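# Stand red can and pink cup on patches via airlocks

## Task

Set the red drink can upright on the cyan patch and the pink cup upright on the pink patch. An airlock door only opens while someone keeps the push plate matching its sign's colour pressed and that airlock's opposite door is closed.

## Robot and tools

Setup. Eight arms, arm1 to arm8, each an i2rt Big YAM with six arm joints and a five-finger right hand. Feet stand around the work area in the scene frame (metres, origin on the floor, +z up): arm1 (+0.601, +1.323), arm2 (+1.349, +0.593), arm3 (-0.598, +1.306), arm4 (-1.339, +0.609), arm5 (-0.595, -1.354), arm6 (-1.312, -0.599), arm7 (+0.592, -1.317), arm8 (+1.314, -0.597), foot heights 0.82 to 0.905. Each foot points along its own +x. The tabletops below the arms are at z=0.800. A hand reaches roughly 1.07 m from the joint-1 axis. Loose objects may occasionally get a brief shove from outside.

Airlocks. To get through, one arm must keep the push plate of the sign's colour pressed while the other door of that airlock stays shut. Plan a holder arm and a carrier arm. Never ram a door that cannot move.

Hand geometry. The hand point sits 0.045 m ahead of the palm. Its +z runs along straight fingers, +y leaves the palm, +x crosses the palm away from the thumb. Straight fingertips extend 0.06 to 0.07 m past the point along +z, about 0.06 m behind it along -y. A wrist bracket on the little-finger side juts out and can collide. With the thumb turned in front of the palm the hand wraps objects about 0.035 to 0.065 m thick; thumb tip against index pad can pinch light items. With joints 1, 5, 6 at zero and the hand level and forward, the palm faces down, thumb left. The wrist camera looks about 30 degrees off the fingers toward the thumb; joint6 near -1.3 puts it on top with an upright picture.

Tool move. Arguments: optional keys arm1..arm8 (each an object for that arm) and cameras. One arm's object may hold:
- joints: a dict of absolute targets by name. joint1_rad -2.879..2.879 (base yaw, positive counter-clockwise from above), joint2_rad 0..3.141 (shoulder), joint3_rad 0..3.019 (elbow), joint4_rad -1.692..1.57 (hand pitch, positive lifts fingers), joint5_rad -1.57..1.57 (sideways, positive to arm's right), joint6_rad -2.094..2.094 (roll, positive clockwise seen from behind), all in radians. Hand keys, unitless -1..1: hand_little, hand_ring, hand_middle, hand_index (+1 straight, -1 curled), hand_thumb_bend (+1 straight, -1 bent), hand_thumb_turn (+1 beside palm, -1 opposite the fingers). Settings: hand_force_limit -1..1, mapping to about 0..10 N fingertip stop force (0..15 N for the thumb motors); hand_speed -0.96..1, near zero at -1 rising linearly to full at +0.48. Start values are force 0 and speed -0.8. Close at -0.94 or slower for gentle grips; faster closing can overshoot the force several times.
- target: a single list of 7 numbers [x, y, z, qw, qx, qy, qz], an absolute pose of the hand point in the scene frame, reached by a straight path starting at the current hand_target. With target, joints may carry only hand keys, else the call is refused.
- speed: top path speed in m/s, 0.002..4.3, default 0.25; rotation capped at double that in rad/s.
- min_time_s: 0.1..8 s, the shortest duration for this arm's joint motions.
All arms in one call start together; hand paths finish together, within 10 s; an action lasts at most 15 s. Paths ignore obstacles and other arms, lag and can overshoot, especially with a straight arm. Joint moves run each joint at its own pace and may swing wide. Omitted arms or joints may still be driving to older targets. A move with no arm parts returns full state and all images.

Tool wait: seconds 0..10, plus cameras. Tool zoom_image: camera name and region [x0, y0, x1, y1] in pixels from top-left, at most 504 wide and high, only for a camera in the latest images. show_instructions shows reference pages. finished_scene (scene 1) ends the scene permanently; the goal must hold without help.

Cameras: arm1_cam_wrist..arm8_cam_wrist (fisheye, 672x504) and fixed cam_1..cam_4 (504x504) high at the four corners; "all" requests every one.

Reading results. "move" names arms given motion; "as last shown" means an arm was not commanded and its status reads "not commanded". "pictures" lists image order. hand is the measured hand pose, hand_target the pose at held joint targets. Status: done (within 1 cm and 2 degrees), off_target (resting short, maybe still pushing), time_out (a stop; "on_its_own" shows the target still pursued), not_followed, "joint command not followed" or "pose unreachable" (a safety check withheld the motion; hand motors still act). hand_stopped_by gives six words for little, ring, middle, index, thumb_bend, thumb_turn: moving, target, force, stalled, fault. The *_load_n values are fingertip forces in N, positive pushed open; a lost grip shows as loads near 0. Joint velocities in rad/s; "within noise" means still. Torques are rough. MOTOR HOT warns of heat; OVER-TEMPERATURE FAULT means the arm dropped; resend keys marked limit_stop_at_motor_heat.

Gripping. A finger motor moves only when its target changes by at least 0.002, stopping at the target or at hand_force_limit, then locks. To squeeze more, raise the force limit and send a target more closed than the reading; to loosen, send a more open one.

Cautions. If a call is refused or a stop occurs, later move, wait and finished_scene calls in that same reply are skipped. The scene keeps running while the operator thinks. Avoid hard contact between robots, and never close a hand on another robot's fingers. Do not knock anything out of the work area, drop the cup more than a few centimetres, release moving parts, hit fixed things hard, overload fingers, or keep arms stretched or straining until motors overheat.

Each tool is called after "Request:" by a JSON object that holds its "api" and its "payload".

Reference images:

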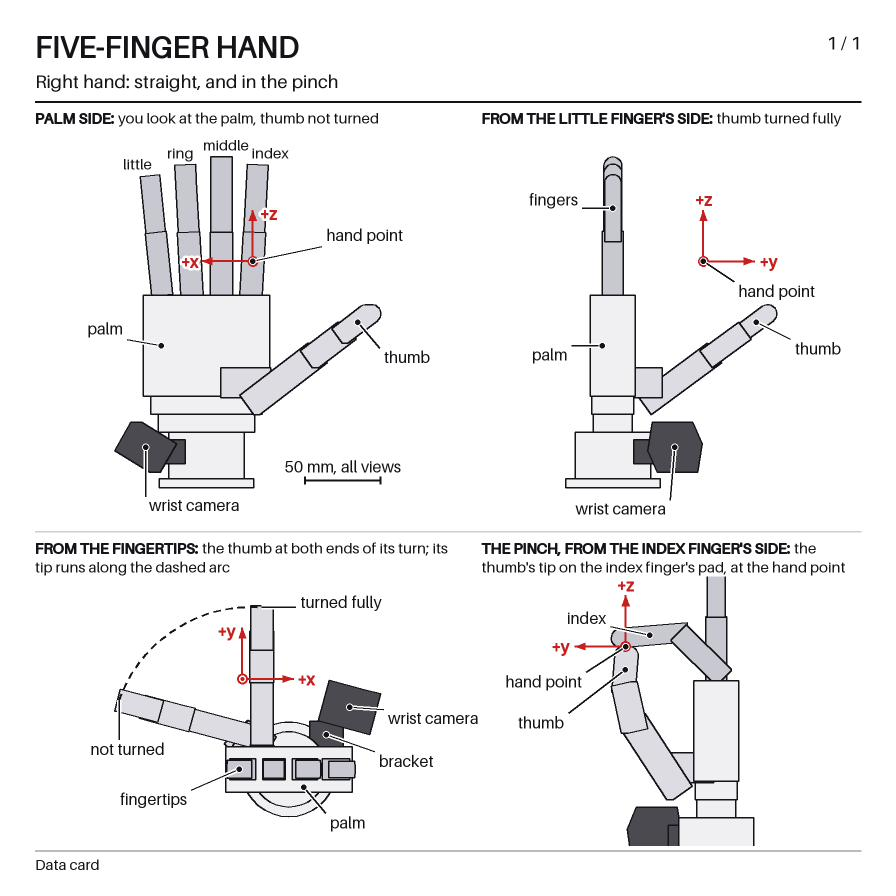

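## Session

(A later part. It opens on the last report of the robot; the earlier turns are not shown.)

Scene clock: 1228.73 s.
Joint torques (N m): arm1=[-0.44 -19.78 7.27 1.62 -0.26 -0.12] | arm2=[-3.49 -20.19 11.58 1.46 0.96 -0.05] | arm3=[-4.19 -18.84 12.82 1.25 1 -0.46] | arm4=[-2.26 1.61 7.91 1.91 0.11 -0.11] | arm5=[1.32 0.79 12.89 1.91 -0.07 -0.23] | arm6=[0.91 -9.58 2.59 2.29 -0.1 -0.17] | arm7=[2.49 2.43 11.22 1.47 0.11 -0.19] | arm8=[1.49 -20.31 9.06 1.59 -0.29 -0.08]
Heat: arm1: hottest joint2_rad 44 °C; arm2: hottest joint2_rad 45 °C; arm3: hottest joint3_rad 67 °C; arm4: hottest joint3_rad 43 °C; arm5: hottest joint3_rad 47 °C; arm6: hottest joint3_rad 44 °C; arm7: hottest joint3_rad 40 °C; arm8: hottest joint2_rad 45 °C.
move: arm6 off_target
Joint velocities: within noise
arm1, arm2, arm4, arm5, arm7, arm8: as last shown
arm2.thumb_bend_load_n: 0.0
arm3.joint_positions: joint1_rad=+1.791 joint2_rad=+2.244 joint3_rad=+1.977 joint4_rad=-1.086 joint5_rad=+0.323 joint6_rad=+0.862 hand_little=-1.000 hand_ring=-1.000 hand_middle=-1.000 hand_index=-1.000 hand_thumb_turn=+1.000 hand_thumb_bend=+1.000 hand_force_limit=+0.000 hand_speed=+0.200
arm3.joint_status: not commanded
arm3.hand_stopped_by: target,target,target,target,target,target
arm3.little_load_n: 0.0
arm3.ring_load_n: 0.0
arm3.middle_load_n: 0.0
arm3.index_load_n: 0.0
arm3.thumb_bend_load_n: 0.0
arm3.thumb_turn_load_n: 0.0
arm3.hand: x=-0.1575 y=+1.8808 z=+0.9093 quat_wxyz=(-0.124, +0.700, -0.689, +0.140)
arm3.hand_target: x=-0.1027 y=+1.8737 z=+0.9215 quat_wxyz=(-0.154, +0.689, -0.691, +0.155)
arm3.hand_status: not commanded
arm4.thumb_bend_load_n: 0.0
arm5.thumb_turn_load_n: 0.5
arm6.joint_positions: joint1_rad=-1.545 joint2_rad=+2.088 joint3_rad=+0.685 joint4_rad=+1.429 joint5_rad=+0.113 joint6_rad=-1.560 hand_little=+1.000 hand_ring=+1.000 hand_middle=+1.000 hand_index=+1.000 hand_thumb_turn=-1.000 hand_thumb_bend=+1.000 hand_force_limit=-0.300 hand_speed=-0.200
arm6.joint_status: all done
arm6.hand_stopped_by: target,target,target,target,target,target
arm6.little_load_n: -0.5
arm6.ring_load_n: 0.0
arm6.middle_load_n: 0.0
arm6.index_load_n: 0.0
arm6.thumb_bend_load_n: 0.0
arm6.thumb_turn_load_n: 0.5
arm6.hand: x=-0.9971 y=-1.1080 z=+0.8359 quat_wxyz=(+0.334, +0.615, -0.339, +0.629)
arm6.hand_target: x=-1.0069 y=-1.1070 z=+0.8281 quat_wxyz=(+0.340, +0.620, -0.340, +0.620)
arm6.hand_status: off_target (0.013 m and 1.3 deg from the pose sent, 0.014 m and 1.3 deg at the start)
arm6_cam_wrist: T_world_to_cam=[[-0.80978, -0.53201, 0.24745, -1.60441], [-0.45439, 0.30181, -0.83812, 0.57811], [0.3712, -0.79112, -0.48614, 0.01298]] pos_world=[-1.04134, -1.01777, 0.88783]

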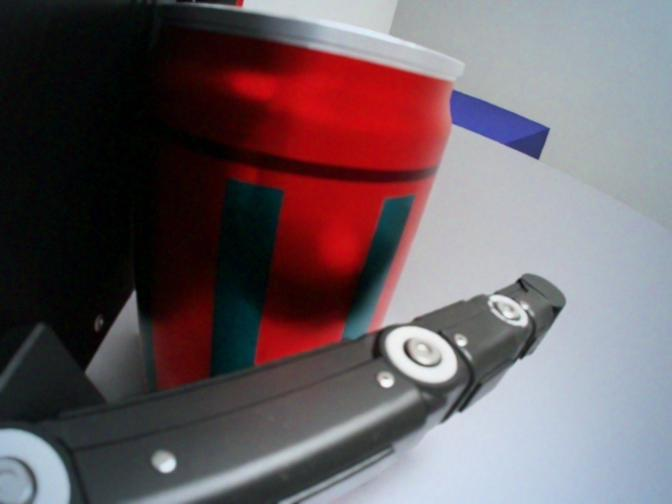

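Request:
{"api": "move", "payload": {"arm6": {"target": [-1.002, -1.098, 0.826, 0.3396, 0.6202, -0.3396, 0.6202], "speed": 0.1}, "cameras": ["arm6_cam_wrist"]}}

Scene clock: 1235.60 s.
Joint torques (N m): arm1=[-0.97 -20.07 7.61 1.54 -0.25 -0.03] | arm2=[-3.43 -20.31 11.6 1.65 0.99 -0.06] | arm3=[-3.96 -19.02 12.86 1.25 1 -0.47] | arm4=[-2.26 1.61 7.88 1.87 0.11 -0.1] | arm5=[1.61 0.15 12.79 1.88 -0.12 -0.24] | arm6=[2.14 -9.47 2.63 2.11 0.21 -0.18] | arm7=[2.49 2.43 11.17 1.47 0.11 -0.19] | arm8=[1.44 -20.13 9.09 1.58 -0.29 -0.08]
Heat: arm1: hottest joint2_rad 44 °C; arm2: hottest joint2_rad 45 °C; arm3: hottest joint3_rad 67 °C; arm4: hottest joint3_rad 43 °C; arm5: hottest joint3_rad 48 °C; arm6: hottest joint3_rad 44 °C; arm7: hottest joint3_rad 40 °C; arm8: hottest joint2_rad 45 °C.
move: arm6 off_target
Joint velocities: within noise
arm1, arm2, arm3, arm4, arm5, arm7, arm8: as last shown
arm1.index_load_n: 0.5
arm1.thumb_turn_load_n: 0.0
arm2.thumb_bend_load_n: -0.5
arm4.little_load_n: -0.5
arm5.ring_load_n: -0.5
arm6.joint_positions: joint1_rad=-1.544 joint2_rad=+2.088 joint3_rad=+0.674 joint4_rad=+1.440 joint5_rad=+0.129 joint6_rad=-1.560 hand_little=+1.000 hand_ring=+1.000 hand_middle=+1.000 hand_index=+1.000 hand_thumb_turn=-1.000 hand_thumb_bend=+1.000 hand_force_limit=-0.300 hand_speed=-0.200
arm6.joint_status: not commanded
arm6.hand_stopped_by: target,target,target,target,target,target
arm6.little_load_n: 0.0
arm6.ring_load_n: 0.0
arm6.middle_load_n: 0.0
arm6.index_load_n: 0.0
arm6.thumb_bend_load_n: -0.5
arm6.thumb_turn_load_n: 0.0
arm6.hand: x=-1.0026 y=-1.1054 z=+0.8354 quat_wxyz=(+0.339, +0.612, -0.344, +0.626)
arm6.hand_target: x=-1.0021 y=-1.0982 z=+0.8262 quat_wxyz=(+0.340, +0.620, -0.340, +0.620)
arm6.hand_status: off_target (0.012 m and 1.2 deg from the pose sent, 0.015 m and 1.3 deg at the start)
arm6_cam_wrist: T_world_to_cam=[[-0.81806, -0.51912, 0.24757, -1.60144], [-0.44953, 0.30863, -0.83826, 0.58691], [0.35875, -0.79703, -0.48584, -0.00249]] pos_world=[-1.04535, -1.01447, 0.88723]

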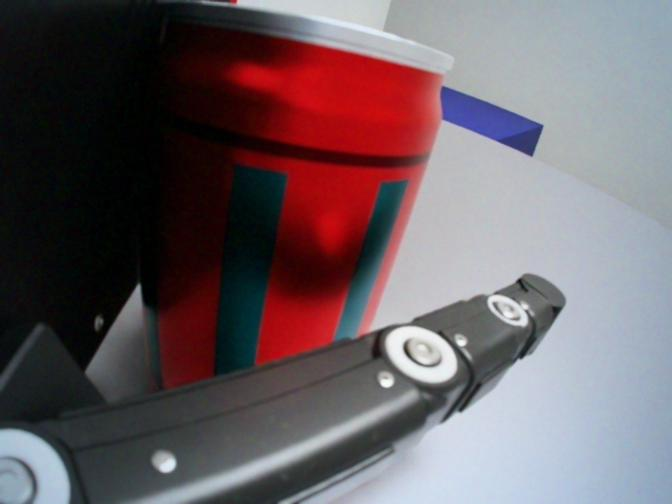

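Request:
{"api": "move", "payload": {"arm6": {"joints": {"hand_speed": -0.2, "hand_force_limit": -0.3, "hand_index": 0.25, "hand_middle": 0.25, "hand_ring": 0.25, "hand_little": 0.1, "hand_thumb_bend": 0.65}}}}

Request:
{"api": "move", "payload": {"arm6": {"joints": {"hand_speed": -0.92, "hand_force_limit": -0.3, "hand_index": -0.7, "hand_middle": -0.7, "hand_ring": -0.7, "hand_little": -0.2, "hand_thumb_bend": -0.6}}, "cameras": ["arm6_cam_wrist"]}}

Scene clock: 1249.87 s.
Joint torques (N m): arm1=[-1.55 -18.84 7.57 1.63 -0.28 -0.05] | arm2=[-2.84 -19.78 11.52 1.48 0.95 -0.07] | arm3=[-4.13 -19.02 12.89 1.25 1 -0.48] | arm4=[-2.2 1.61 7.9 1.88 0.11 -0.11] | arm5=[2.08 -0.62 13.11 1.96 -0.11 -0.32] | arm6=[2.26 -9.11 2.61 2.15 0.13 -0.19] | arm7=[2.55 2.73 11.25 1.44 0.12 -0.2] | arm8=[1.44 -20.19 9.1 1.57 -0.29 -0.08]
Heat: arm1: hottest joint2_rad 44 °C; arm2: hottest joint3_rad 46 °C; arm3: hottest joint3_rad 68 °C; arm4: hottest joint3_rad 43 °C; arm5: hottest joint3_rad 49 °C; arm6: hottest joint3_rad 43 °C; arm7: hottest joint3_rad 40 °C; arm8: hottest joint2_rad 45 °C.
move: arm6 done
Joint velocities: within noise
arm1, arm2, arm3, arm4, arm5, arm7, arm8: as last shown
arm1.index_load_n: 0.0
arm2.little_load_n: 0.5
arm2.thumb_bend_load_n: 0.0
arm4.little_load_n: 0.0
arm4.thumb_turn_load_n: 0.5
arm5.ring_load_n: 0.0
arm5.thumb_bend_load_n: 0.5
arm5.thumb_turn_load_n: 0.0
arm6.joint_positions: joint1_rad=-1.544 joint2_rad=+2.088 joint3_rad=+0.673 joint4_rad=+1.440 joint5_rad=+0.130 joint6_rad=-1.561 hand_little=+0.100 hand_ring=+0.250 hand_middle=+0.250 hand_index=+0.250 hand_thumb_turn=-1.000 hand_thumb_bend=+0.650 hand_force_limit=-0.300 hand_speed=-0.200
arm6.joint_status: all done
arm6.hand_stopped_by: target,target,target,target,target,target
arm6.little_load_n: 0.0
arm6.ring_load_n: 0.0
arm6.middle_load_n: 0.0
arm6.index_load_n: 0.0
arm6.thumb_bend_load_n: 0.5
arm6.thumb_turn_load_n: 0.0
arm6.hand: x=-1.0029 y=-1.1053 z=+0.8353 quat_wxyz=(+0.340, +0.612, -0.344, +0.626)
arm6.hand_target: x=-1.0023 y=-1.0981 z=+0.8261 quat_wxyz=(+0.340, +0.620, -0.340, +0.620)
arm6.hand_status: not commanded
pictures: none

Scene clock: 1255.10 s.
Joint torques (N m): arm1=[-1.67 -19.55 7.49 1.85 -0.23 -0.01] | arm2=[-3.02 -20.78 11.47 1.57 0.96 -0.11] | arm3=[-4.13 -19.14 12.82 1.24 1 -0.47] | arm4=[-2.2 1.67 7.92 1.85 0.11 -0.11] | arm5=[1.79 -0.26 12.92 2.03 -0.13 -0.26] | arm6=[2.14 -8.82 2.74 2.14 0.11 -0.17] | arm7=[2.37 2.61 11.18 1.46 0.11 -0.19] | arm8=[1.44 -20.19 9.09 1.57 -0.29 -0.08]
Heat: arm1: hottest joint2_rad 44 °C; arm2: hottest joint3_rad 46 °C; arm3: hottest joint3_rad 68 °C; arm4: hottest joint3_rad 43 °C; arm5: hottest joint3_rad 49 °C; arm6: hottest joint3_rad 43 °C; arm7: hottest joint3_rad 40 °C; arm8: hottest joint2_rad 45 °C.
move: arm6 off_target
Joint velocities: within noise
arm1, arm2, arm3, arm4: as last shown
arm2.little_load_n: 0.0
arm2.thumb_bend_load_n: -0.5
arm3.thumb_bend_load_n: -0.5
arm4.index_load_n: -0.5
arm4.thumb_turn_load_n: 0.0
arm5.joint_positions: joint1_rad=+0.292 joint2_rad=+0.708 joint3_rad=+0.238 joint4_rad=+0.655 joint5_rad=+0.003 joint6_rad=-1.562 hand_little=+1.000 hand_ring=+1.000 hand_middle=+1.000 hand_index=+1.000 hand_thumb_turn=-1.000 hand_thumb_bend=+1.000 hand_force_limit=-0.400 hand_speed=-0.700
arm5.joint_status: not commanded
arm5.hand_stopped_by: target,target,target,target,target,target
arm5.little_load_n: 0.0
arm5.ring_load_n: 0.0
arm5.middle_load_n: 0.0
arm5.index_load_n: 0.0
arm5.thumb_bend_load_n: 0.0
arm5.thumb_turn_load_n: 0.5
arm5.hand: x=-0.3585 y=-1.0432 z=+1.0992 quat_wxyz=(-0.396, +0.547, +0.323, +0.663)
arm5.hand_target: x=-0.3581 y=-1.0347 z=+1.1380 quat_wxyz=(-0.406, +0.524, +0.317, +0.679)
arm5.hand_status: not commanded
arm6.joint_positions: joint1_rad=-1.544 joint2_rad=+2.088 joint3_rad=+0.673 joint4_rad=+1.441 joint5_rad=+0.132 joint6_rad=-1.565 hand_little=-0.200 hand_ring=-0.189 hand_middle=-0.182 hand_index=-0.175 hand_thumb_turn=-1.000 hand_thumb_bend=+0.443 hand_force_limit=-0.300 hand_speed=-0.920
arm6.joint_status: hand_ring off_target (ended at -0.189, target -0.700); hand_middle off_target (ended at -0.182, target -0.700); hand_index off_target (ended at -0.175, target -0.700); hand_thumb_bend off_target (ended at +0.443, target -0.600); the others done
arm6.hand_stopped_by: target,force,force,force,force,target
arm6.little_load_n: 0.0
arm6.ring_load_n: 3.5
arm6.middle_load_n: 2.5
arm6.index_load_n: 2.5
arm6.thumb_bend_load_n: 8.5
arm6.thumb_turn_load_n: 3.0
arm6.hand: x=-1.0033 y=-1.1055 z=+0.8358 quat_wxyz=(+0.342, +0.612, -0.343, +0.625)
arm6.hand_target: x=-1.0023 y=-1.0981 z=+0.8260 quat_wxyz=(+0.340, +0.620, -0.340, +0.620)
arm6.hand_status: not commanded
arm7.joint_positions: joint1_rad=+1.061 joint2_rad=+0.012 joint3_rad=+0.302 joint4_rad=+0.365 joint5_rad=+0.120 joint6_rad=-1.627 hand_little=+1.000 hand_ring=+1.000 hand_middle=+1.000 hand_index=+1.000 hand_thumb_turn=-1.000 hand_thumb_bend=+1.000 hand_force_limit=-0.300 hand_speed=-0.600
arm7.joint_status: not commanded
arm7.hand_stopped_by: target,target,target,target,target,target
arm7.little_load_n: 0.0
arm7.ring_load_n: 0.0
arm7.middle_load_n: 0.0
arm7.index_load_n: 0.0
arm7.thumb_bend_load_n: 0.0
arm7.thumb_turn_load_n: 0.5
arm7.hand: x=+0.3540 y=-1.2682 z=+1.3471 quat_wxyz=(-0.898, +0.007, +0.440, -0.018)
arm7.hand_target: x=+0.3600 y=-1.2697 z=+1.3598 quat_wxyz=(-0.902, +0.004, +0.432, -0.020)
arm7.hand_status: not commanded
arm8.joint_positions: joint1_rad=-1.924 joint2_rad=+2.100 joint3_rad=+1.788 joint4_rad=-1.068 joint5_rad=-0.365 joint6_rad=-0.986 hand_little=-1.000 hand_ring=-1.000 hand_middle=-1.000 hand_index=-1.000 hand_thumb_turn=+1.000 hand_thumb_bend=+1.000 hand_force_limit=+0.000 hand_speed=+0.200
arm8.joint_status: not commanded
arm8.hand_stopped_by: target,target,target,target,target,target
arm8.little_load_n: 0.0
arm8.ring_load_n: 0.0
arm8.middle_load_n: 0.0
arm8.index_load_n: 0.0
arm8.thumb_bend_load_n: 0.0
arm8.thumb_turn_load_n: 0.0
arm8.hand: x=+1.8335 y=-0.2434 z=+0.9039 quat_wxyz=(-0.206, +0.978, -0.005, -0.016)
arm8.hand_target: x=+1.8399 y=-0.2451 z=+0.9199 quat_wxyz=(-0.216, +0.976, +0.000, +0.000)
arm8.hand_status: not commanded
arm6_cam_wrist: T_world_to_cam=[[-0.81834, -0.51642, 0.25225, -1.60345], [-0.45191, 0.30699, -0.83757, 0.58232], [0.35511, -0.79941, -0.4846, -0.00943]] pos_world=[-1.04566, -1.01437, 0.88764]

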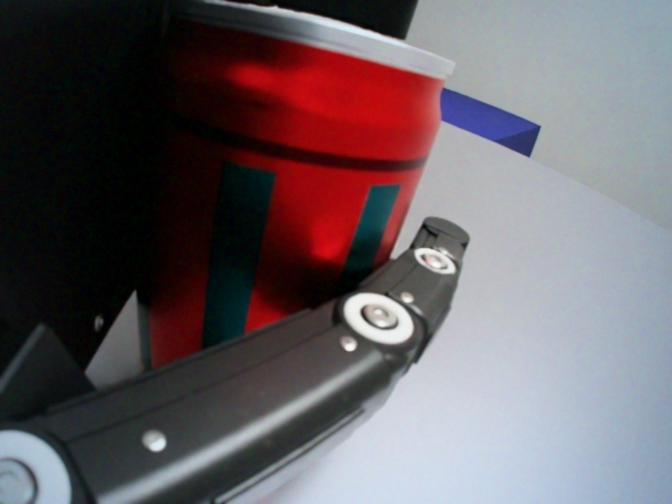

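Request:
{"api": "move", "payload": {"arm6": {"target": [-1.06, -1.00, 1.0, 0.3396, 0.6202, -0.3396, 0.6202], "speed": 0.15}, "arm7": {"target": [0.26, -1.334, 0.97, -0.7071, 0, 0.7071, 0], "speed": 0.2, "joints": {"hand_thumb_bend": 0.999}}, "cameras": ["arm6_cam_wrist", "arm7_cam_wrist"]}}

Request:
{"api": "move", "payload": {"arm6": {"joints": {"joint1_rad": 1.26, "joint2_rad": 0.77, "joint3_rad": 0.09, "joint4_rad": 0.645, "joint5_rad": 0.358, "joint6_rad": -1.57}, "min_time_s": 5}, "cameras": ["arm6_cam_wrist", "cam_3"]}}

Scene clock: 1289.73 s.
Joint torques (N m): arm1=[-1.49 -19.66 7.45 1.84 -0.27 -0.15] | arm2=[-3.19 -20.19 11.62 1.62 0.97 -0.1] | arm3=[-4.13 -19.08 12.89 1.22 1.01 -0.49] | arm4=[-2.26 1.67 7.91 1.85 0.11 -0.11] | arm5=[1.2 -0.21 12.98 2.11 -0.16 -0.21] | arm6=[2.78 -5.54 7.34 1.63 0.16 -0.13] | arm7=[-0.09 1.79 10.76 2.99 -0.12 -0.21] | arm8=[1.44 -20.07 9.09 1.58 -0.29 -0.08]
Heat: arm1: hottest joint2_rad 44 °C; arm2: hottest joint3_rad 47 °C; arm3: hottest joint3_rad 68 °C; arm4: hottest joint3_rad 44 °C; arm5: hottest joint3_rad 51 °C; arm6: hottest joint3_rad 42 °C; arm7: hottest joint3_rad 40 °C; arm8: hottest joint2_rad 45 °C.
move: arm6 done; arm7 not_followed
Joint velocities: within noise
arm1.joint_positions: joint1_rad=-1.855 joint2_rad=+2.006 joint3_rad=+1.578 joint4_rad=-0.908 joint5_rad=-0.350 joint6_rad=-0.945 hand_little=-1.000 hand_ring=-1.000 hand_middle=-1.000 hand_index=-1.000 hand_thumb_turn=+1.000 hand_thumb_bend=+1.000 hand_force_limit=+0.000 hand_speed=+0.200
arm1.joint_status: not commanded
arm1.hand_stopped_by: target,target,target,target,target,target
arm1.little_load_n: 0.0
arm1.ring_load_n: 0.0
arm1.middle_load_n: 0.0
arm1.index_load_n: 0.0
arm1.thumb_bend_load_n: 0.0
arm1.thumb_turn_load_n: 0.0
arm1.hand: x=+0.2409 y=+1.7966 z=+0.9161 quat_wxyz=(+0.144, -0.690, -0.692, +0.154)
arm1.hand_target: x=+0.2449 y=+1.7999 z=+0.9199 quat_wxyz=(+0.153, -0.690, -0.690, +0.153)
arm1.hand_status: not commanded
arm2.joint_positions: joint1_rad=+1.647 joint2_rad=+2.126 joint3_rad=+1.798 joint4_rad=-0.994 joint5_rad=+0.294 joint6_rad=+0.776 hand_little=-1.000 hand_ring=-1.000 hand_middle=-1.000 hand_index=-1.000 hand_thumb_turn=+1.000 hand_thumb_bend=+1.000 hand_force_limit=+0.000 hand_speed=+0.200
arm2.joint_status: not commanded
arm2.hand_stopped_by: target,target,target,target,target,target
arm2.little_load_n: 0.0
arm2.ring_load_n: 0.0
arm2.middle_load_n: 0.0
arm2.index_load_n: 0.0
arm2.thumb_bend_load_n: 0.0
arm2.thumb_turn_load_n: 0.0
arm2.hand: x=+1.8712 y=+0.1439 z=+0.8929 quat_wxyz=(+0.014, +0.020, -0.982, +0.189)
arm2.hand_target: x=+1.8723 y=+0.1020 z=+0.9111 quat_wxyz=(+0.000, +0.000, -0.976, +0.217)
arm2.hand_status: not commanded
arm3, arm5, arm8: as last shown
arm3.middle_load_n: 0.5
arm4.joint_positions: joint1_rad=-0.946 joint2_rad=+0.648 joint3_rad=+1.394 joint4_rad=-1.536 joint5_rad=+0.000 joint6_rad=-1.561 hand_little=+1.000 hand_ring=+1.000 hand_middle=+1.000 hand_index=+1.000 hand_thumb_turn=-1.000 hand_thumb_bend=+1.000 hand_force_limit=+0.000 hand_speed=+0.200
arm4.joint_status: not commanded
arm4.hand_stopped_by: target,target,target,target,target,target
arm4.little_load_n: 0.0
arm4.ring_load_n: 0.0
arm4.middle_load_n: 0.0
arm4.index_load_n: 0.0
arm4.thumb_bend_load_n: 0.0
arm4.thumb_turn_load_n: 0.0
arm4.hand: x=-1.4002 y=+0.3988 z=+1.3637 quat_wxyz=(+0.262, +0.654, -0.654, +0.274)
arm4.hand_target: x=-1.4036 y=+0.3988 z=+1.3742 quat_wxyz=(+0.274, +0.649, -0.652, +0.279)
arm4.hand_status: not commanded
arm5.thumb_turn_load_n: 0.0
arm6.joint_positions: joint1_rad=-1.476 joint2_rad=+1.271 joint3_rad=+0.368 joint4_rad=+0.902 joint5_rad=+0.200 joint6_rad=-1.568 hand_little=-0.200 hand_ring=-0.189 hand_middle=-0.182 hand_index=-0.175 hand_thumb_turn=-1.000 hand_thumb_bend=+0.443 hand_force_limit=-0.300 hand_speed=-0.920
arm6.joint_status: not commanded
arm6.hand_stopped_by: target,force,force,force,force,target
arm6.little_load_n: 0.0
arm6.ring_load_n: 3.0
arm6.middle_load_n: 2.5
arm6.index_load_n: 2.5
arm6.thumb_bend_load_n: 8.5
arm6.thumb_turn_load_n: 3.0
arm6.hand: x=-1.0628 y=-1.0044 z=+0.9937 quat_wxyz=(+0.339, +0.622, -0.346, +0.615)
arm6.hand_target: x=-1.0601 y=-1.0002 z=+0.9999 quat_wxyz=(+0.340, +0.620, -0.340, +0.620)
arm6.hand_status: done (0.008 m and 1.0 deg from the pose sent, 0.203 m and 1.2 deg at the start)
arm7.joint_positions: joint1_rad=+1.345 joint2_rad=+0.083 joint3_rad=+0.008 joint4_rad=+0.313 joint5_rad=+0.438 joint6_rad=-1.666 hand_little=+1.000 hand_ring=+1.000 hand_middle=+1.000 hand_index=+1.000 hand_thumb_turn=-1.000 hand_thumb_bend=+1.000 hand_force_limit=-0.300 hand_speed=-0.600
arm7.joint_status: all done
arm7.hand_stopped_by: target,target,target,target,target,target
arm7.little_load_n: 0.0
arm7.ring_load_n: 0.0
arm7.middle_load_n: 0.0
arm7.index_load_n: 0.0
arm7.thumb_bend_load_n: 0.0
arm7.thumb_turn_load_n: 0.5
arm7.on_its_own: joint1_rad is held at +1.333, not at its first target +1.075; joint3_rad is held at +0.017, not at its first target +0.325; joint5_rad is held at +0.436, not at its first target +0.122; joint6_rad is held at -1.676, not at its first target -1.636
arm7.hand: x=+0.3054 y=-1.2979 z=+1.1287 quat_wxyz=(-0.782, +0.006, +0.623, +0.001)
arm7.hand_target: x=+0.3067 y=-1.2942 z=+1.1393 quat_wxyz=(-0.791, +0.011, +0.612, +0.005)
arm7.hand_status: not_followed (0.169 m and 13.0 deg from the pose sent, 0.394 m and 37.9 deg at the start; pose on its path clipped on 39 of 86 steps; a joint's target at an end of its range on 51 of 86 steps)
led back after a hold (arm7 arm): the arm was led back toward your command in small steps, so it may still be short of it.
pose unreachable (arm7 arm): on one or more control steps of this call this arm could not follow its commanded pose, so it was not sent that pose on those steps. On the call's last step it was still not sent that pose. It may still have moved: this result reports where it is.
cause: moving toward the commanded pose would bring two parts of the arm too close to each other.
arm6_cam_wrist: T_world_to_cam=[[-0.81358, -0.5211, 0.25795, -1.64509], [-0.4683, 0.32429, -0.82191, 0.64094], [0.34465, -0.78949, -0.50787, 0.19097]] pos_world=[-1.10408, -0.91434, 1.04813]
arm7_cam_wrist: T_world_to_cam=[[0.02193, 0.96049, 0.27746, 0.93224], [0.26377, 0.26214, -0.92828, 1.31473], [-0.96434, 0.09354, -0.2476, 0.80761]] pos_world=[0.41158, -1.31559, 1.16174]

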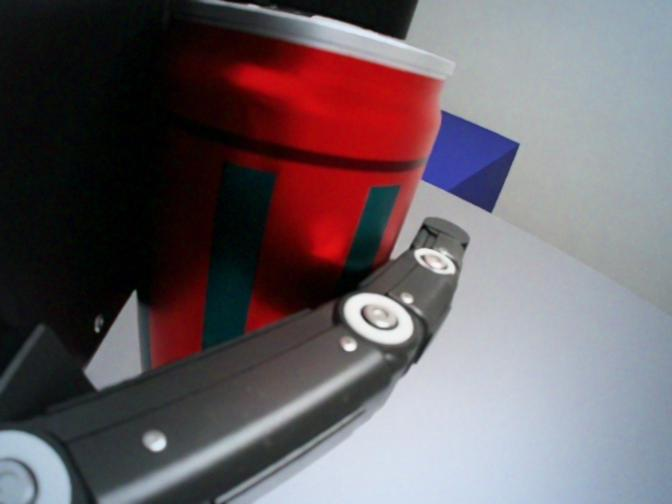

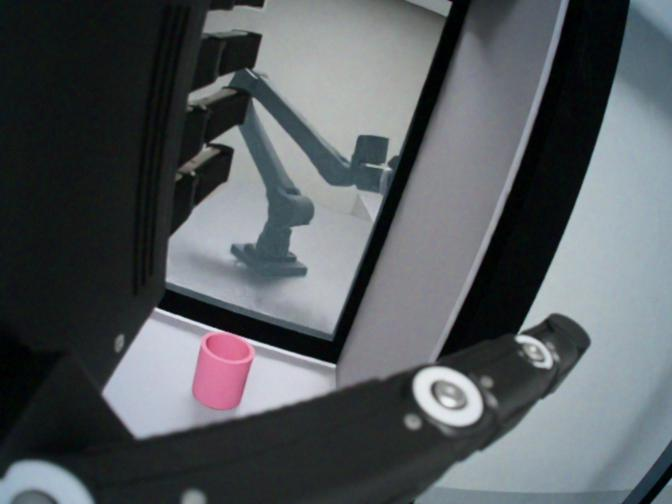

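Scene clock: 1295.20 s.
Joint torques (N m): arm1=[-0.26 -18.73 7.36 1.69 -0.29 -0.14] | arm2=[-4.01 -20.72 11.51 1.51 0.98 -0.09] | arm3=[-4.25 -18.9 12.86 1.28 0.99 -0.49] | arm4=[-2.26 1.61 7.86 1.85 0.11 -0.11] | arm5=[1.9 -0.09 13.01 2.09 -0.16 -0.23] | arm6=[2.32 -0.38 8.73 1.66 0.19 -0.13] | arm7=[0.09 1.55 10.76 2.99 -0.11 -0.2] | arm8=[1.44 -20.19 9.07 1.59 -0.29 -0.08]
Heat: arm1: hottest joint2_rad 44 °C; arm2: hottest joint3_rad 48 °C; arm3: hottest joint3_rad 69 °C; arm4: hottest joint3_rad 44 °C; arm5: hottest joint3_rad 51 °C; arm6: hottest joint3_rad 42 °C; arm7: hottest joint3_rad 40 °C; arm8: hottest joint2_rad 45 °C.
move: arm6 done
Joint velocities: within noise
arm1, arm2, arm3, arm4, arm5, arm7, arm8: as last shown
arm3.little_load_n: 0.5
arm3.middle_load_n: 0.0
arm3.thumb_bend_load_n: 0.0
arm5.thumb_turn_load_n: 0.5
arm6.joint_positions: joint1_rad=+1.250 joint2_rad=+0.785 joint3_rad=+0.094 joint4_rad=+0.645 joint5_rad=+0.355 joint6_rad=-1.568 hand_little=-0.200 hand_ring=-0.189 hand_middle=-0.182 hand_index=-0.175 hand_thumb_turn=-1.000 hand_thumb_bend=+0.443 hand_force_limit=-0.300 hand_speed=-0.920
arm6.joint_status: all done
arm6.hand_stopped_by: target,force,force,force,force,target
arm6.little_load_n: 0.0
arm6.ring_load_n: 3.0
arm6.middle_load_n: 2.5
arm6.index_load_n: 3.0
arm6.thumb_bend_load_n: 8.5
arm6.thumb_turn_load_n: 3.5
arm6.hand: x=-1.3054 y=-0.2477 z=+0.9832 quat_wxyz=(-0.487, +0.509, +0.507, +0.496)
arm6.hand_target: x=-1.3079 y=-0.2495 z=+0.9856 quat_wxyz=(-0.492, +0.505, +0.506, +0.497)
arm6.hand_status: not commanded
arm7.on_its_own: joint1_rad is held at +1.333, not at its first target +1.075; joint3_rad is held at +0.017, not at its first target +0.325; joint5_rad is held at +0.436, not at its first target +0.122; joint6_rad is held at -1.676, not at its first target -1.636
arm6_cam_wrist: T_world_to_cam=[[0.96315, 0.00446, 0.26893, 0.99338], [0.2284, -0.54164, -0.80899, 0.95554], [0.14205, 0.8406, -0.5227, 1.02058]] pos_world=[-1.31998, -0.34478, 1.03932]

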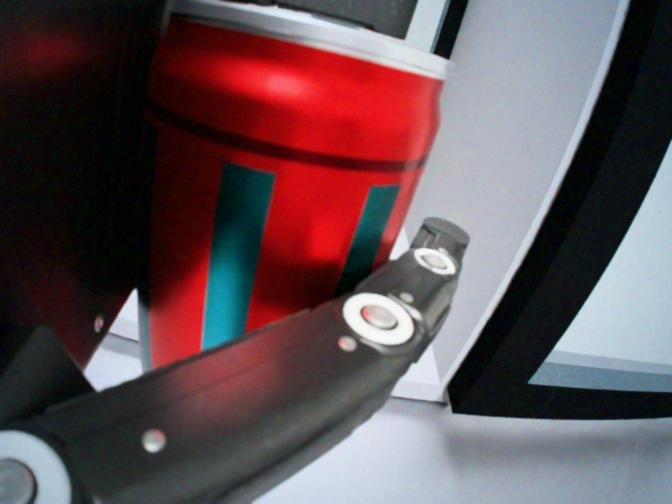

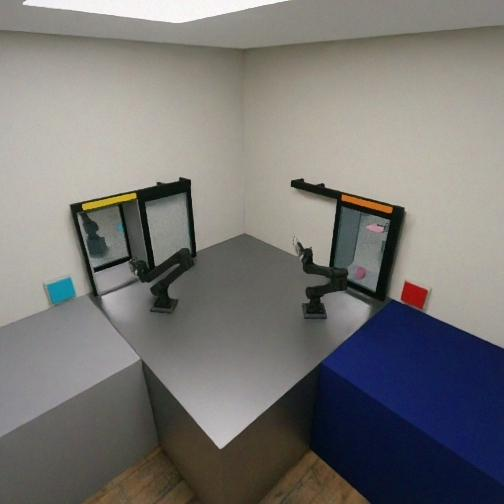

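Request:
{"api": "move", "payload": {"arm6": {"target": [-1.313, -0.06, 0.94, -0.5, 0.5, 0.5, 0.5], "speed": 0.12}, "arm7": {"joints": {"joint1_rad": 1.302, "joint2_rad": 0.77, "joint3_rad": 0.09, "joint4_rad": 0.645, "joint5_rad": 0.396, "joint6_rad": -1.57}, "min_time_s": 2}, "cameras": ["arm6_cam_wrist", "cam_3", "arm7_cam_wrist"]}}

Scene clock: 1315.73 s.
Joint torques (N m): arm1=[-1.2 -19.84 7.39 1.63 -0.29 -0.1] | arm2=[-2.78 -19.37 11.47 1.59 1 -0.11] | arm3=[-4.19 -19.02 12.89 1.22 0.99 -0.48] | arm4=[-2.2 1.61 7.88 1.87 0.11 -0.11] | arm5=[1.49 -0.15 12.85 1.83 -0.09 -0.21] | arm6=[1.2 -6.18 8.68 2.65 -0.05 -0.1] | arm7=[-0.09 -0.62 11.36 3.18 0.02 0.02] | arm8=[1.49 -20.19 9.07 1.57 -0.3 -0.08]
Heat: arm1: hottest joint2_rad 44 °C; arm2: hottest joint3_rad 48 °C; arm3: hottest joint3_rad 69 °C; arm4: hottest joint3_rad 44 °C; arm5: hottest joint3_rad 52 °C; arm6: hottest joint3_rad 44 °C; arm7: hottest joint3_rad 40 °C; arm8: hottest joint2_rad 45 °C.
move: arm6 off_target; arm7 done
Joint velocities: within noise
arm1, arm2, arm3, arm4, arm5, arm8: as last shown
arm1.middle_load_n: 0.5
arm3.little_load_n: 0.0
arm6.joint_positions: joint1_rad=+1.097 joint2_rad=+1.655 joint3_rad=+0.461 joint4_rad=+1.130 joint5_rad=+0.182 joint6_rad=-1.568 hand_little=-0.200 hand_ring=-0.189 hand_middle=-0.182 hand_index=-0.175 hand_thumb_turn=-1.000 hand_thumb_bend=+0.443 hand_force_limit=-0.300 hand_speed=-0.920
arm6.joint_status: not commanded
arm6.hand_stopped_by: target,force,force,force,force,target
arm6.little_load_n: 0.0
arm6.ring_load_n: 3.5
arm6.middle_load_n: 2.5
arm6.index_load_n: 2.5
arm6.thumb_bend_load_n: 8.5
arm6.thumb_turn_load_n: 3.5
arm6.hand: x=-1.3160 y=-0.0774 z=+0.9236 quat_wxyz=(-0.488, +0.510, +0.516, +0.485)
arm6.hand_target: x=-1.3127 y=-0.0613 z=+0.9402 quat_wxyz=(-0.500, +0.500, +0.500, +0.500)
arm6.hand_status: off_target (0.024 m and 3.0 deg from the pose sent, 0.193 m and 2.0 deg at the start)
arm7.joint_positions: joint1_rad=+1.316 joint2_rad=+0.765 joint3_rad=+0.053 joint4_rad=+0.626 joint5_rad=+0.399 joint6_rad=-1.580 hand_little=+1.000 hand_ring=+1.000 hand_middle=+1.000 hand_index=+1.000 hand_thumb_turn=-1.000 hand_thumb_bend=+1.000 hand_force_limit=-0.300 hand_speed=-0.600
arm7.joint_status: all done
arm7.hand_stopped_by: target,target,target,target,target,target
arm7.little_load_n: 0.0
arm7.ring_load_n: 0.0
arm7.middle_load_n: 0.0
arm7.index_load_n: 0.0
arm7.thumb_bend_load_n: 0.0
arm7.thumb_turn_load_n: 0.5
arm7.hand: x=+0.2560 y=-1.3198 z=+1.0419 quat_wxyz=(-0.682, -0.019, +0.731, +0.011)
arm7.hand_target: x=+0.2454 y=-1.3204 z=+1.0633 quat_wxyz=(-0.699, -0.004, +0.715, +0.005)
arm7.hand_status: not commanded
arm8.index_load_n: -0.5
pictures: arm6_cam_wrist, arm7_cam_wrist, cam_3
arm6_cam_wrist: T_world_to_cam=[[0.96393, 0.02901, 0.26457, 1.02576], [0.23601, -0.55268, -0.79928, 1.00231], [0.12304, 0.83289, -0.53959, 0.8378]] pos_world=[-1.3284, -0.1736, 0.98181]
arm7_cam_wrist: T_world_to_cam=[[-0.08191, 0.94484, 0.31713, 0.94307], [0.51552, 0.3125, -0.79787, 1.119], [-0.85296, 0.09813, -0.51268, 0.9943]] pos_world=[0.34848, -1.3383, 1.10349]

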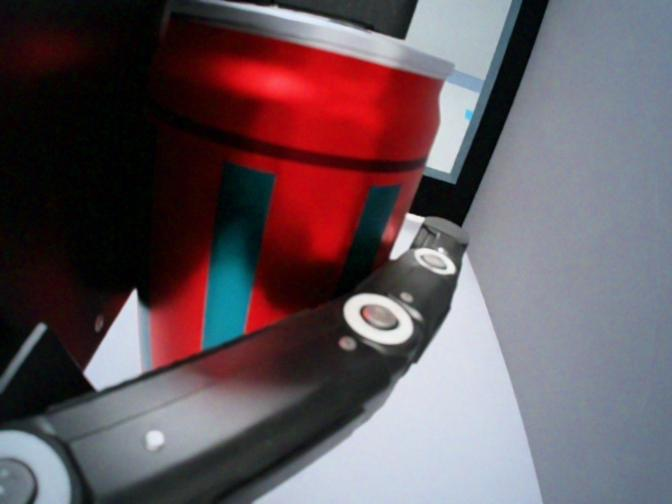

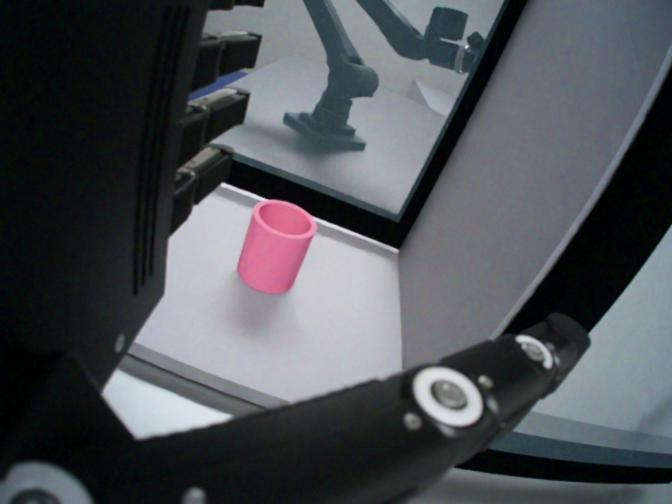

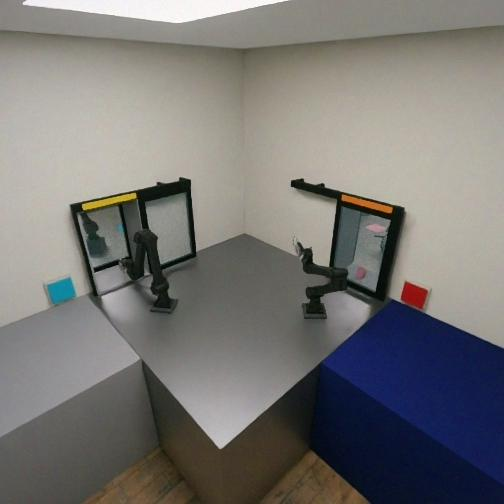

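Request:
{"api": "move", "payload": {"arm6": {"target": [-1.313, 0.035, 0.94, -0.5, 0.5, 0.5, 0.5], "speed": 0.1}, "arm7": {"target": [0.12, -1.349, 0.88, -0.7071, 0, 0.7071, 0], "speed": 0.15, "joints": {"hand_speed": -0.2, "hand_index": 0.35, "hand_middle": 0.35, "hand_thumb_bend": 0.75}}, "cameras": ["arm6_cam_wrist", "arm7_cam_wrist"]}}

Scene clock: 1330.67 s.
Joint torques (N m): arm1=[-0.85 -19.9 7.41 1.46 -0.3 -0.11] | arm2=[-3.78 -20.78 11.62 1.66 1.02 -0.1] | arm3=[-4.19 -19.14 12.83 1.22 0.99 -0.48] | arm4=[-2.26 1.55 7.88 1.88 0.11 -0.11] | arm5=[1.67 0.09 12.88 1.91 -0.18 -0.3] | arm6=[1.03 -8.53 9.81 1.65 -0.05 -0.13] | arm7=[-0.03 -9.99 1.7 3.23 0.26 -0.01] | arm8=[1.49 -20.07 9.07 1.58 -0.3 -0.07]
Heat: arm1: hottest joint2_rad 45 °C; arm2: hottest joint3_rad 49 °C; arm3: hottest joint3_rad 69 °C; arm4: hottest joint3_rad 44 °C; arm5: hottest joint3_rad 53 °C; arm6: hottest joint3_rad 45 °C; arm7: hottest joint3_rad 40 °C; arm8: hottest joint2_rad 46 °C.
move: arm6 off_target; arm7 off_target
Joint velocities: within noise
arm1, arm2, arm3, arm4, arm5, arm8: as last shown
arm1.middle_load_n: 0.0
arm3.little_load_n: -0.5
arm6.joint_positions: joint1_rad=+1.059 joint2_rad=+1.806 joint3_rad=+0.723 joint4_rad=+1.042 joint5_rad=+0.144 joint6_rad=-1.568 hand_little=-0.200 hand_ring=-0.189 hand_middle=-0.182 hand_index=-0.175 hand_thumb_turn=-1.000 hand_thumb_bend=+0.443 hand_force_limit=-0.300 hand_speed=-0.920
arm6.joint_status: not commanded
arm6.hand_stopped_by: target,force,force,force,force,target
arm6.little_load_n: 0.0
arm6.ring_load_n: 3.5
arm6.middle_load_n: 2.5
arm6.index_load_n: 3.0
arm6.thumb_bend_load_n: 8.5
arm6.thumb_turn_load_n: 3.5
arm6.hand: x=-1.3177 y=+0.0178 z=+0.9289 quat_wxyz=(-0.495, +0.506, +0.509, +0.490)
arm6.hand_target: x=-1.3128 y=+0.0338 z=+0.9402 quat_wxyz=(-0.500, +0.500, +0.500, +0.500)
arm6.hand_status: off_target (0.021 m and 1.8 deg from the pose sent, 0.114 m and 3.0 deg at the start)
arm7.joint_positions: joint1_rad=+1.248 joint2_rad=+2.104 joint3_rad=+0.405 joint4_rad=+1.564 joint5_rad=+0.343 joint6_rad=-1.534 hand_little=+1.000 hand_ring=+1.000 hand_middle=+0.350 hand_index=+0.350 hand_thumb_turn=-1.000 hand_thumb_bend=+0.750 hand_force_limit=-0.300 hand_speed=-0.200
arm7.joint_status: all done
arm7.hand_stopped_by: target,target,target,target,target,target
arm7.little_load_n: 0.0
arm7.ring_load_n: 0.0
arm7.middle_load_n: 0.0
arm7.index_load_n: 0.0
arm7.thumb_bend_load_n: 0.0
arm7.thumb_turn_load_n: 0.5
arm7.hand: x=+0.1230 y=-1.3546 z=+0.8795 quat_wxyz=(-0.665, -0.001, +0.747, +0.004)
arm7.hand_target: x=+0.1197 y=-1.3491 z=+0.8806 quat_wxyz=(-0.671, +0.010, +0.742, +0.004)
arm7.hand_status: off_target (0.006 m and 6.7 deg from the pose sent, 0.213 m and 4.7 deg at the start; a joint's target at an end of its range on 31 of 64 steps)
arm8.index_load_n: 0.0
arm6_cam_wrist: T_world_to_cam=[[0.96547, 0.02314, 0.25949, 1.03015], [0.23125, -0.53483, -0.8127, 1.06535], [0.11998, 0.84464, -0.52172, 0.74068]] pos_world=[-1.3298, -0.07967, 0.98492]
arm7_cam_wrist: T_world_to_cam=[[-0.07941, 0.9564, 0.28107, 1.06349], [0.55851, 0.27623, -0.78215, 1.00063], [-0.82569, 0.09487, -0.5561, 0.83134]] pos_world=[0.212, -1.3724, 0.94603]

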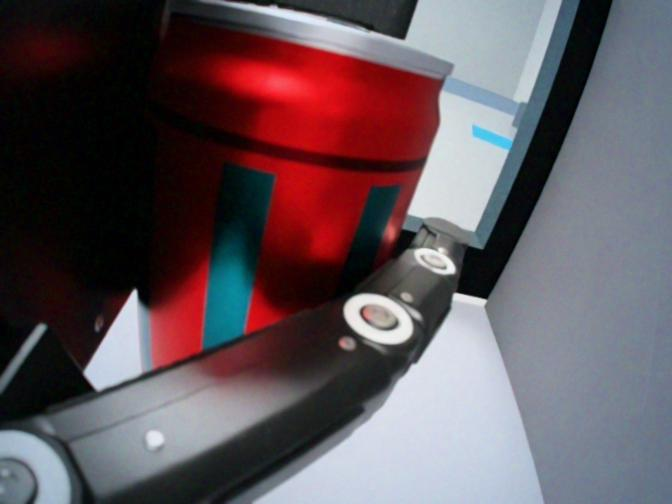

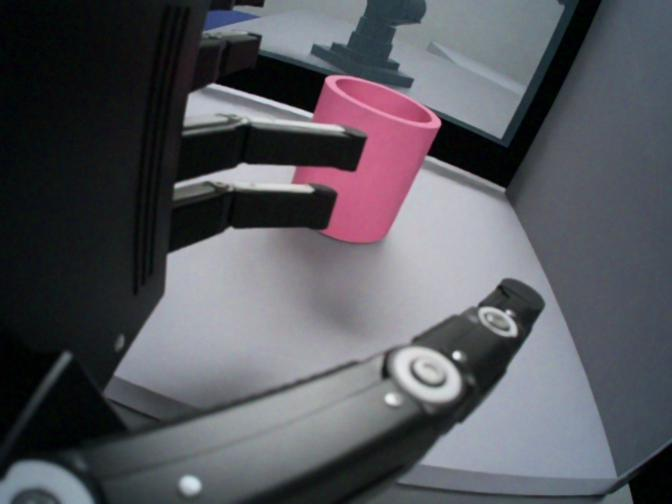

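Request:
{"api": "move", "payload": {"arm6": {"target": [-1.313, 0.035, 0.89, -0.5, 0.5, 0.5, 0.5], "speed": 0.08}, "arm7": {"target": [0.11, -1.343, 0.858, -0.7071, 0, 0.7071, 0], "speed": 0.1, "joints": {"hand_speed": -0.2, "hand_index": 1, "hand_middle": 1, "hand_thumb_bend": 1}}}}

Request:
{"api": "move", "payload": {"arm6": {"target": [-1.313, 0.035, 0.872, -0.5, 0.5, 0.5, 0.5], "speed": 0.03}, "arm7": {"target": [-0.015, -1.341, 0.860, -0.7071, 0, 0.7071, 0], "speed": 0.1}, "cameras": ["arm6_cam_wrist", "arm7_cam_wrist"]}}

Scene clock: 1346.47 s.
Joint torques (N m): arm1=[-0.91 -19.55 7.43 1.76 -0.2 -0.11] | arm2=[-3.02 -20.42 11.48 1.48 0.99 -0.11] | arm3=[-4.13 -19.08 12.85 1.21 1.01 -0.47] | arm4=[-2.26 1.49 7.88 1.85 0.11 -0.11] | arm5=[1.9 0.26 12.86 1.98 -0.14 -0.26] | arm6=[0.85 -9.58 8.13 2.61 -0.06 -0.14] | arm7=[-0.09 -10.11 1.59 3.22 0.02 0] | arm8=[1.49 -20.07 9.07 1.58 -0.29 -0.08]
Heat: arm1: hottest joint2_rad 45 °C; arm2: hottest joint3_rad 49 °C; arm3: hottest joint3_rad 69 °C; arm4: hottest joint3_rad 44 °C; arm5: hottest joint3_rad 53 °C; arm6: hottest joint3_rad 45 °C; arm7: hottest joint3_rad 39 °C; arm8: hottest joint2_rad 46 °C.
move: arm6 off_target; arm7 off_target
Joint velocities: within noise
arm1, arm2, arm4, arm5, arm8: as last shown
arm1.middle_load_n: 0.5
arm1.thumb_turn_load_n: -0.5
arm3.joint_positions: joint1_rad=+1.791 joint2_rad=+2.244 joint3_rad=+1.977 joint4_rad=-1.086 joint5_rad=+0.323 joint6_rad=+0.862 hand_little=-1.000 hand_ring=-1.000 hand_middle=-1.000 hand_index=-1.000 hand_thumb_turn=+1.000 hand_thumb_bend=+1.000 hand_force_limit=+0.000 hand_speed=+0.200
arm3.joint_status: not commanded
arm3.hand_stopped_by: target,target,target,target,target,target
arm3.little_load_n: 0.0
arm3.ring_load_n: 0.0
arm3.middle_load_n: 0.0
arm3.index_load_n: 0.0
arm3.thumb_bend_load_n: 0.0
arm3.thumb_turn_load_n: 0.0
arm3.hand: x=-0.1575 y=+1.8808 z=+0.9093 quat_wxyz=(-0.124, +0.700, -0.689, +0.140)
arm3.hand_target: x=-0.1027 y=+1.8737 z=+0.9215 quat_wxyz=(-0.154, +0.689, -0.691, +0.155)
arm3.hand_status: not commanded
arm4.index_load_n: -0.5
arm5.thumb_turn_load_n: 0.0
arm6.joint_positions: joint1_rad=+1.059 joint2_rad=+1.951 joint3_rad=+0.731 joint4_rad=+1.160 joint5_rad=+0.143 joint6_rad=-1.568 hand_little=-0.200 hand_ring=-0.189 hand_middle=-0.182 hand_index=-0.175 hand_thumb_turn=-1.000 hand_thumb_bend=+0.443 hand_force_limit=-0.300 hand_speed=-0.920
arm6.joint_status: not commanded
arm6.hand_stopped_by: target,force,force,force,force,target
arm6.little_load_n: 0.0
arm6.ring_load_n: 3.5
arm6.middle_load_n: 2.5
arm6.index_load_n: 3.0
arm6.thumb_bend_load_n: 8.5
arm6.thumb_turn_load_n: 3.5
arm6.hand: x=-1.3181 y=+0.0190 z=+0.8763 quat_wxyz=(-0.490, +0.510, +0.515, +0.485)
arm6.hand_target: x=-1.3129 y=+0.0339 z=+0.8904 quat_wxyz=(-0.500, +0.500, +0.500, +0.500)
arm6.hand_status: off_target (0.022 m and 2.9 deg from the pose sent, 0.043 m and 1.8 deg at the start)
arm7.joint_positions: joint1_rad=+1.221 joint2_rad=+2.167 joint3_rad=+0.449 joint4_rad=+1.564 joint5_rad=+0.327 joint6_rad=-1.529 hand_little=+1.000 hand_ring=+1.000 hand_middle=+1.000 hand_index=+1.000 hand_thumb_turn=-1.000 hand_thumb_bend=+1.000 hand_force_limit=-0.300 hand_speed=-0.200
arm7.joint_status: all done
arm7.hand_stopped_by: target,target,target,target,target,target
arm7.little_load_n: 0.0
arm7.ring_load_n: 0.0
arm7.middle_load_n: 0.0
arm7.index_load_n: 0.0
arm7.thumb_bend_load_n: 0.0
arm7.thumb_turn_load_n: 0.0
arm7.hand: x=+0.1124 y=-1.3480 z=+0.8590 quat_wxyz=(-0.657, +0.003, +0.754, +0.008)
arm7.hand_target: x=+0.1097 y=-1.3431 z=+0.8586 quat_wxyz=(-0.662, +0.013, +0.749, +0.006)
arm7.hand_status: off_target (0.006 m and 7.9 deg from the pose sent, 0.028 m and 6.7 deg at the start; a joint's target at an end of its range on 42 of 42 steps)
pictures: none

Scene clock: 1348.30 s.
Joint torques (N m): arm1=[-1.2 -19.66 7.41 1.63 -0.24 -0.09] | arm2=[-2.78 -20.19 11.48 1.5 1 -0.08] | arm3=[-4.25 -19.08 12.83 1.22 0.99 -0.48] | arm4=[-2.26 1.61 7.91 1.87 0.11 -0.11] | arm5=[1.44 0.03 12.9 1.88 -0.18 -0.22] | arm6=[0.97 -9.41 7.77 2.67 -0.05 -0.12] | arm7=[-0.09 -12.98 3.88 2.1 -0.02 -0.21] | arm8=[1.49 -20.19 9.07 1.59 -0.29 -0.08]
Heat: arm1: hottest joint2_rad 45 °C; arm2: hottest joint3_rad 49 °C; arm3: hottest joint3_rad 69 °C; arm4: hottest joint3_rad 44 °C; arm5: hottest joint3_rad 53 °C; arm6: hottest joint3_rad 45 °C; arm7: hottest joint3_rad 39 °C; arm8: hottest joint2_rad 46 °C.
move: arm6 off_target; arm7 done
Joint velocities: within noise
arm1, arm2, arm3, arm4, arm5, arm8: as last shown
arm1.middle_load_n: 0.0
arm1.thumb_turn_load_n: 0.0
arm2.thumb_bend_load_n: -0.5
arm3.ring_load_n: 0.5
arm4.index_load_n: 0.0
arm4.thumb_turn_load_n: 0.5
arm6.joint_positions: joint1_rad=+1.058 joint2_rad=+2.003 joint3_rad=+0.738 joint4_rad=+1.208 joint5_rad=+0.143 joint6_rad=-1.568 hand_little=-0.200 hand_ring=-0.189 hand_middle=-0.182 hand_index=-0.175 hand_thumb_turn=-1.000 hand_thumb_bend=+0.443 hand_force_limit=-0.300 hand_speed=-0.920
arm6.joint_status: not commanded
arm6.hand_stopped_by: target,force,force,force,force,target
arm6.little_load_n: 0.0
arm6.ring_load_n: 3.0
arm6.middle_load_n: 2.5
arm6.index_load_n: 2.5
arm6.thumb_bend_load_n: 9.0
arm6.thumb_turn_load_n: 3.5
arm6.hand: x=-1.3182 y=+0.0199 z=+0.8608 quat_wxyz=(-0.491, +0.509, +0.514, +0.486)
arm6.hand_target: x=-1.3128 y=+0.0340 z=+0.8721 quat_wxyz=(-0.500, +0.500, +0.500, +0.500)
arm6.hand_status: off_target (0.020 m and 2.7 deg from the pose sent, 0.017 m and 2.9 deg at the start)
arm7.joint_positions: joint1_rad=+1.121 joint2_rad=+2.268 joint3_rad=+0.767 joint4_rad=+1.500 joint5_rad=+0.205 joint6_rad=-1.559 hand_little=+1.000 hand_ring=+1.000 hand_middle=+1.000 hand_index=+1.000 hand_thumb_turn=-1.000 hand_thumb_bend=+1.000 hand_force_limit=-0.300 hand_speed=-0.200
arm7.joint_status: not commanded
arm7.hand_stopped_by: target,target,target,target,target,target
arm7.little_load_n: 0.0
arm7.ring_load_n: 0.0
arm7.middle_load_n: 0.0
arm7.index_load_n: 0.0
arm7.thumb_bend_load_n: 0.0
arm7.thumb_turn_load_n: 0.5
arm7.hand: x=-0.0111 y=-1.3476 z=+0.8664 quat_wxyz=(-0.710, +0.001, +0.704, -0.008)
arm7.hand_target: x=-0.0148 y=-1.3410 z=+0.8601 quat_wxyz=(-0.707, +0.000, +0.707, +0.000)
arm7.hand_status: done (0.010 m and 1.0 deg from the pose sent, 0.128 m and 7.9 deg at the start)
arm6_cam_wrist: T_world_to_cam=[[0.96482, 0.02777, 0.26142, 1.04554], [0.23344, -0.54782, -0.80337, 1.00636], [0.12091, 0.83613, -0.53503, 0.71635]] pos_world=[-1.3303, -0.07669, 0.91841]
arm7_cam_wrist: T_world_to_cam=[[-0.05762, 0.96132, 0.26935, 1.06693], [0.45177, 0.2657, -0.85165, 1.10819], [-0.89027, 0.07261, -0.4496, 0.58972]] pos_world=[0.08584, -1.36293, 0.92156]

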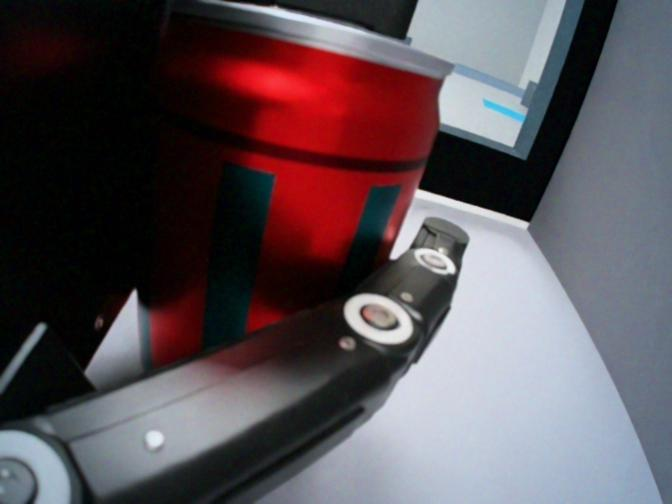

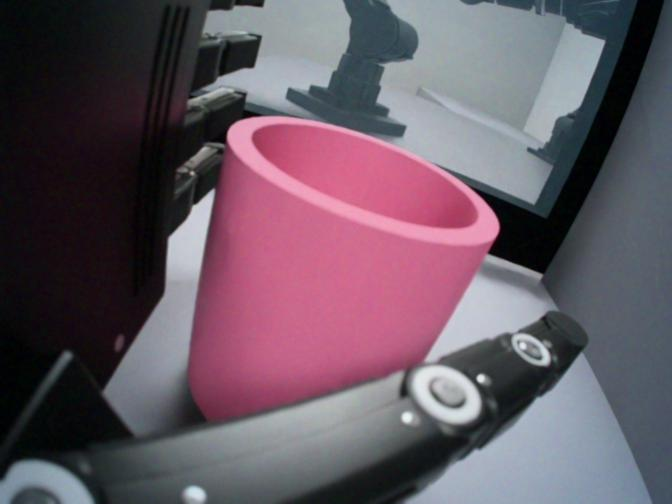

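Request:
{"api": "move", "payload": {"arm6": {"target": [-1.313, 0.035, 0.862, -0.5, 0.5, 0.5, 0.5], "speed": 0.03}, "arm7": {"target": [-0.024, -1.341, 0.848, -0.7071, 0, 0.7071, 0], "speed": 0.05}, "cameras": ["arm6_cam_wrist", "arm7_cam_wrist"]}}

Scene clock: 1378.93 s.
Joint torques (N m): arm1=[-2.32 -19.37 7.39 1.63 -0.22 -0.12] | arm2=[-2.55 -20.48 11.48 1.51 1.01 -0.04] | arm3=[-4.19 -18.96 12.85 1.32 0.99 -0.49] | arm4=[-2.37 1.61 7.9 1.85 0.11 -0.11] | arm5=[1.38 -0.32 12.9 1.81 -0.11 -0.2] | arm6=[0.56 -9.58 7.21 2.29 -0.08 -0.11] | arm7=[0.21 -13.27 3.88 2.19 -0.02 -0.2] | arm8=[1.44 -20.13 9.09 1.58 -0.29 -0.08]
Heat: arm1: hottest joint2_rad 45 °C; arm2: hottest joint3_rad 49 °C; arm3: hottest joint3_rad 70 °C; arm4: hottest joint3_rad 44 °C; arm5: hottest joint3_rad 53 °C; arm6: hottest joint3_rad 44 °C; arm7: hottest joint3_rad 37 °C; arm8: hottest joint2_rad 46 °C.
move: arm6 off_target; arm7 done
Joint velocities: within noise
arm1, arm2, arm3, arm4, arm5, arm8: as last shown
arm2.thumb_bend_load_n: 0.0
arm3.ring_load_n: 0.0
arm5.thumb_turn_load_n: 0.5
arm6.joint_positions: joint1_rad=+1.058 joint2_rad=+2.027 joint3_rad=+0.747 joint4_rad=+1.240 joint5_rad=+0.143 joint6_rad=-1.568 hand_little=-0.200 hand_ring=-0.189 hand_middle=-0.182 hand_index=-0.175 hand_thumb_turn=-1.000 hand_thumb_bend=+0.443 hand_force_limit=-0.300 hand_speed=-0.920
arm6.joint_status: not commanded
arm6.hand_stopped_by: target,force,force,force,force,target
arm6.little_load_n: 0.0
arm6.ring_load_n: 3.5
arm6.middle_load_n: 2.0
arm6.index_load_n: 2.5
arm6.thumb_bend_load_n: 8.5
arm6.thumb_turn_load_n: 3.0
arm6.hand: x=-1.3186 y=+0.0227 z=+0.8584 quat_wxyz=(-0.496, +0.505, +0.509, +0.490)
arm6.hand_target: x=-1.3129 y=+0.0343 z=+0.8620 quat_wxyz=(-0.500, +0.500, +0.500, +0.500)
arm6.hand_status: off_target (0.014 m and 1.7 deg from the pose sent, 0.016 m and 2.7 deg at the start)
arm7.joint_positions: joint1_rad=+1.118 joint2_rad=+2.309 joint3_rad=+0.806 joint4_rad=+1.500 joint5_rad=+0.201 joint6_rad=-1.559 hand_little=+1.000 hand_ring=+1.000 hand_middle=+1.000 hand_index=+1.000 hand_thumb_turn=-1.000 hand_thumb_bend=+1.000 hand_force_limit=-0.300 hand_speed=-0.200
arm7.joint_status: not commanded
arm7.hand_stopped_by: target,target,target,target,target,target
arm7.little_load_n: -0.5
arm7.ring_load_n: 0.0
arm7.middle_load_n: 0.0
arm7.index_load_n: 0.0
arm7.thumb_bend_load_n: 0.0
arm7.thumb_turn_load_n: 0.0
arm7.hand: x=-0.0202 y=-1.3484 z=+0.8536 quat_wxyz=(-0.710, +0.000, +0.705, -0.008)
arm7.hand_target: x=-0.0238 y=-1.3410 z=+0.8481 quat_wxyz=(-0.707, +0.000, +0.707, +0.000)
arm7.hand_status: done (0.010 m and 1.0 deg from the pose sent, 0.023 m and 1.0 deg at the start)
arm6_cam_wrist: T_world_to_cam=[[0.96552, 0.02315, 0.2593, 1.04937], [0.23124, -0.5338, -0.81338, 1.01147], [0.11958, 0.84529, -0.52075, 0.69844]] pos_world=[-1.3306, -0.07477, 0.91432]
arm7_cam_wrist: T_world_to_cam=[[-0.05935, 0.961, 0.27009, 1.0696], [0.45341, 0.267, -0.85037, 1.10231], [-0.88932, 0.07199, -0.45158, 0.5768]] pos_world=[0.07664, -1.36373, 0.90895]

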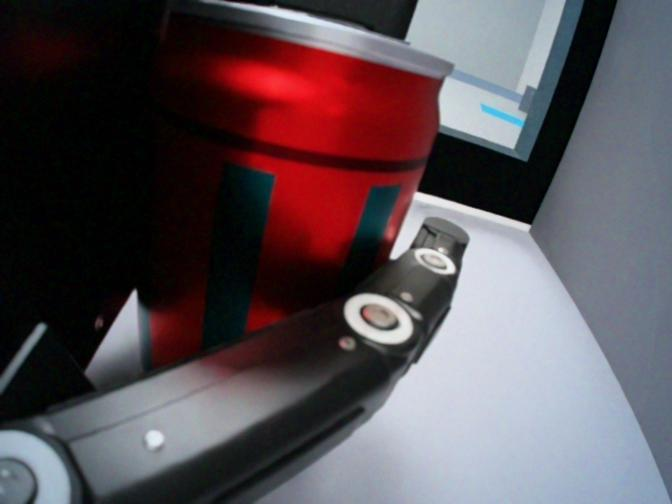

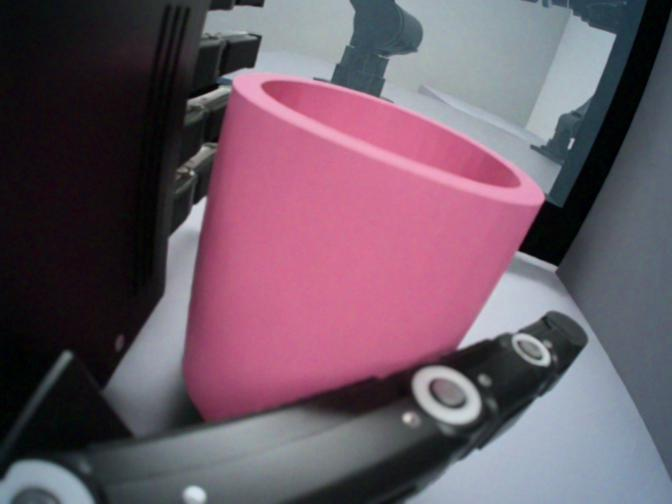

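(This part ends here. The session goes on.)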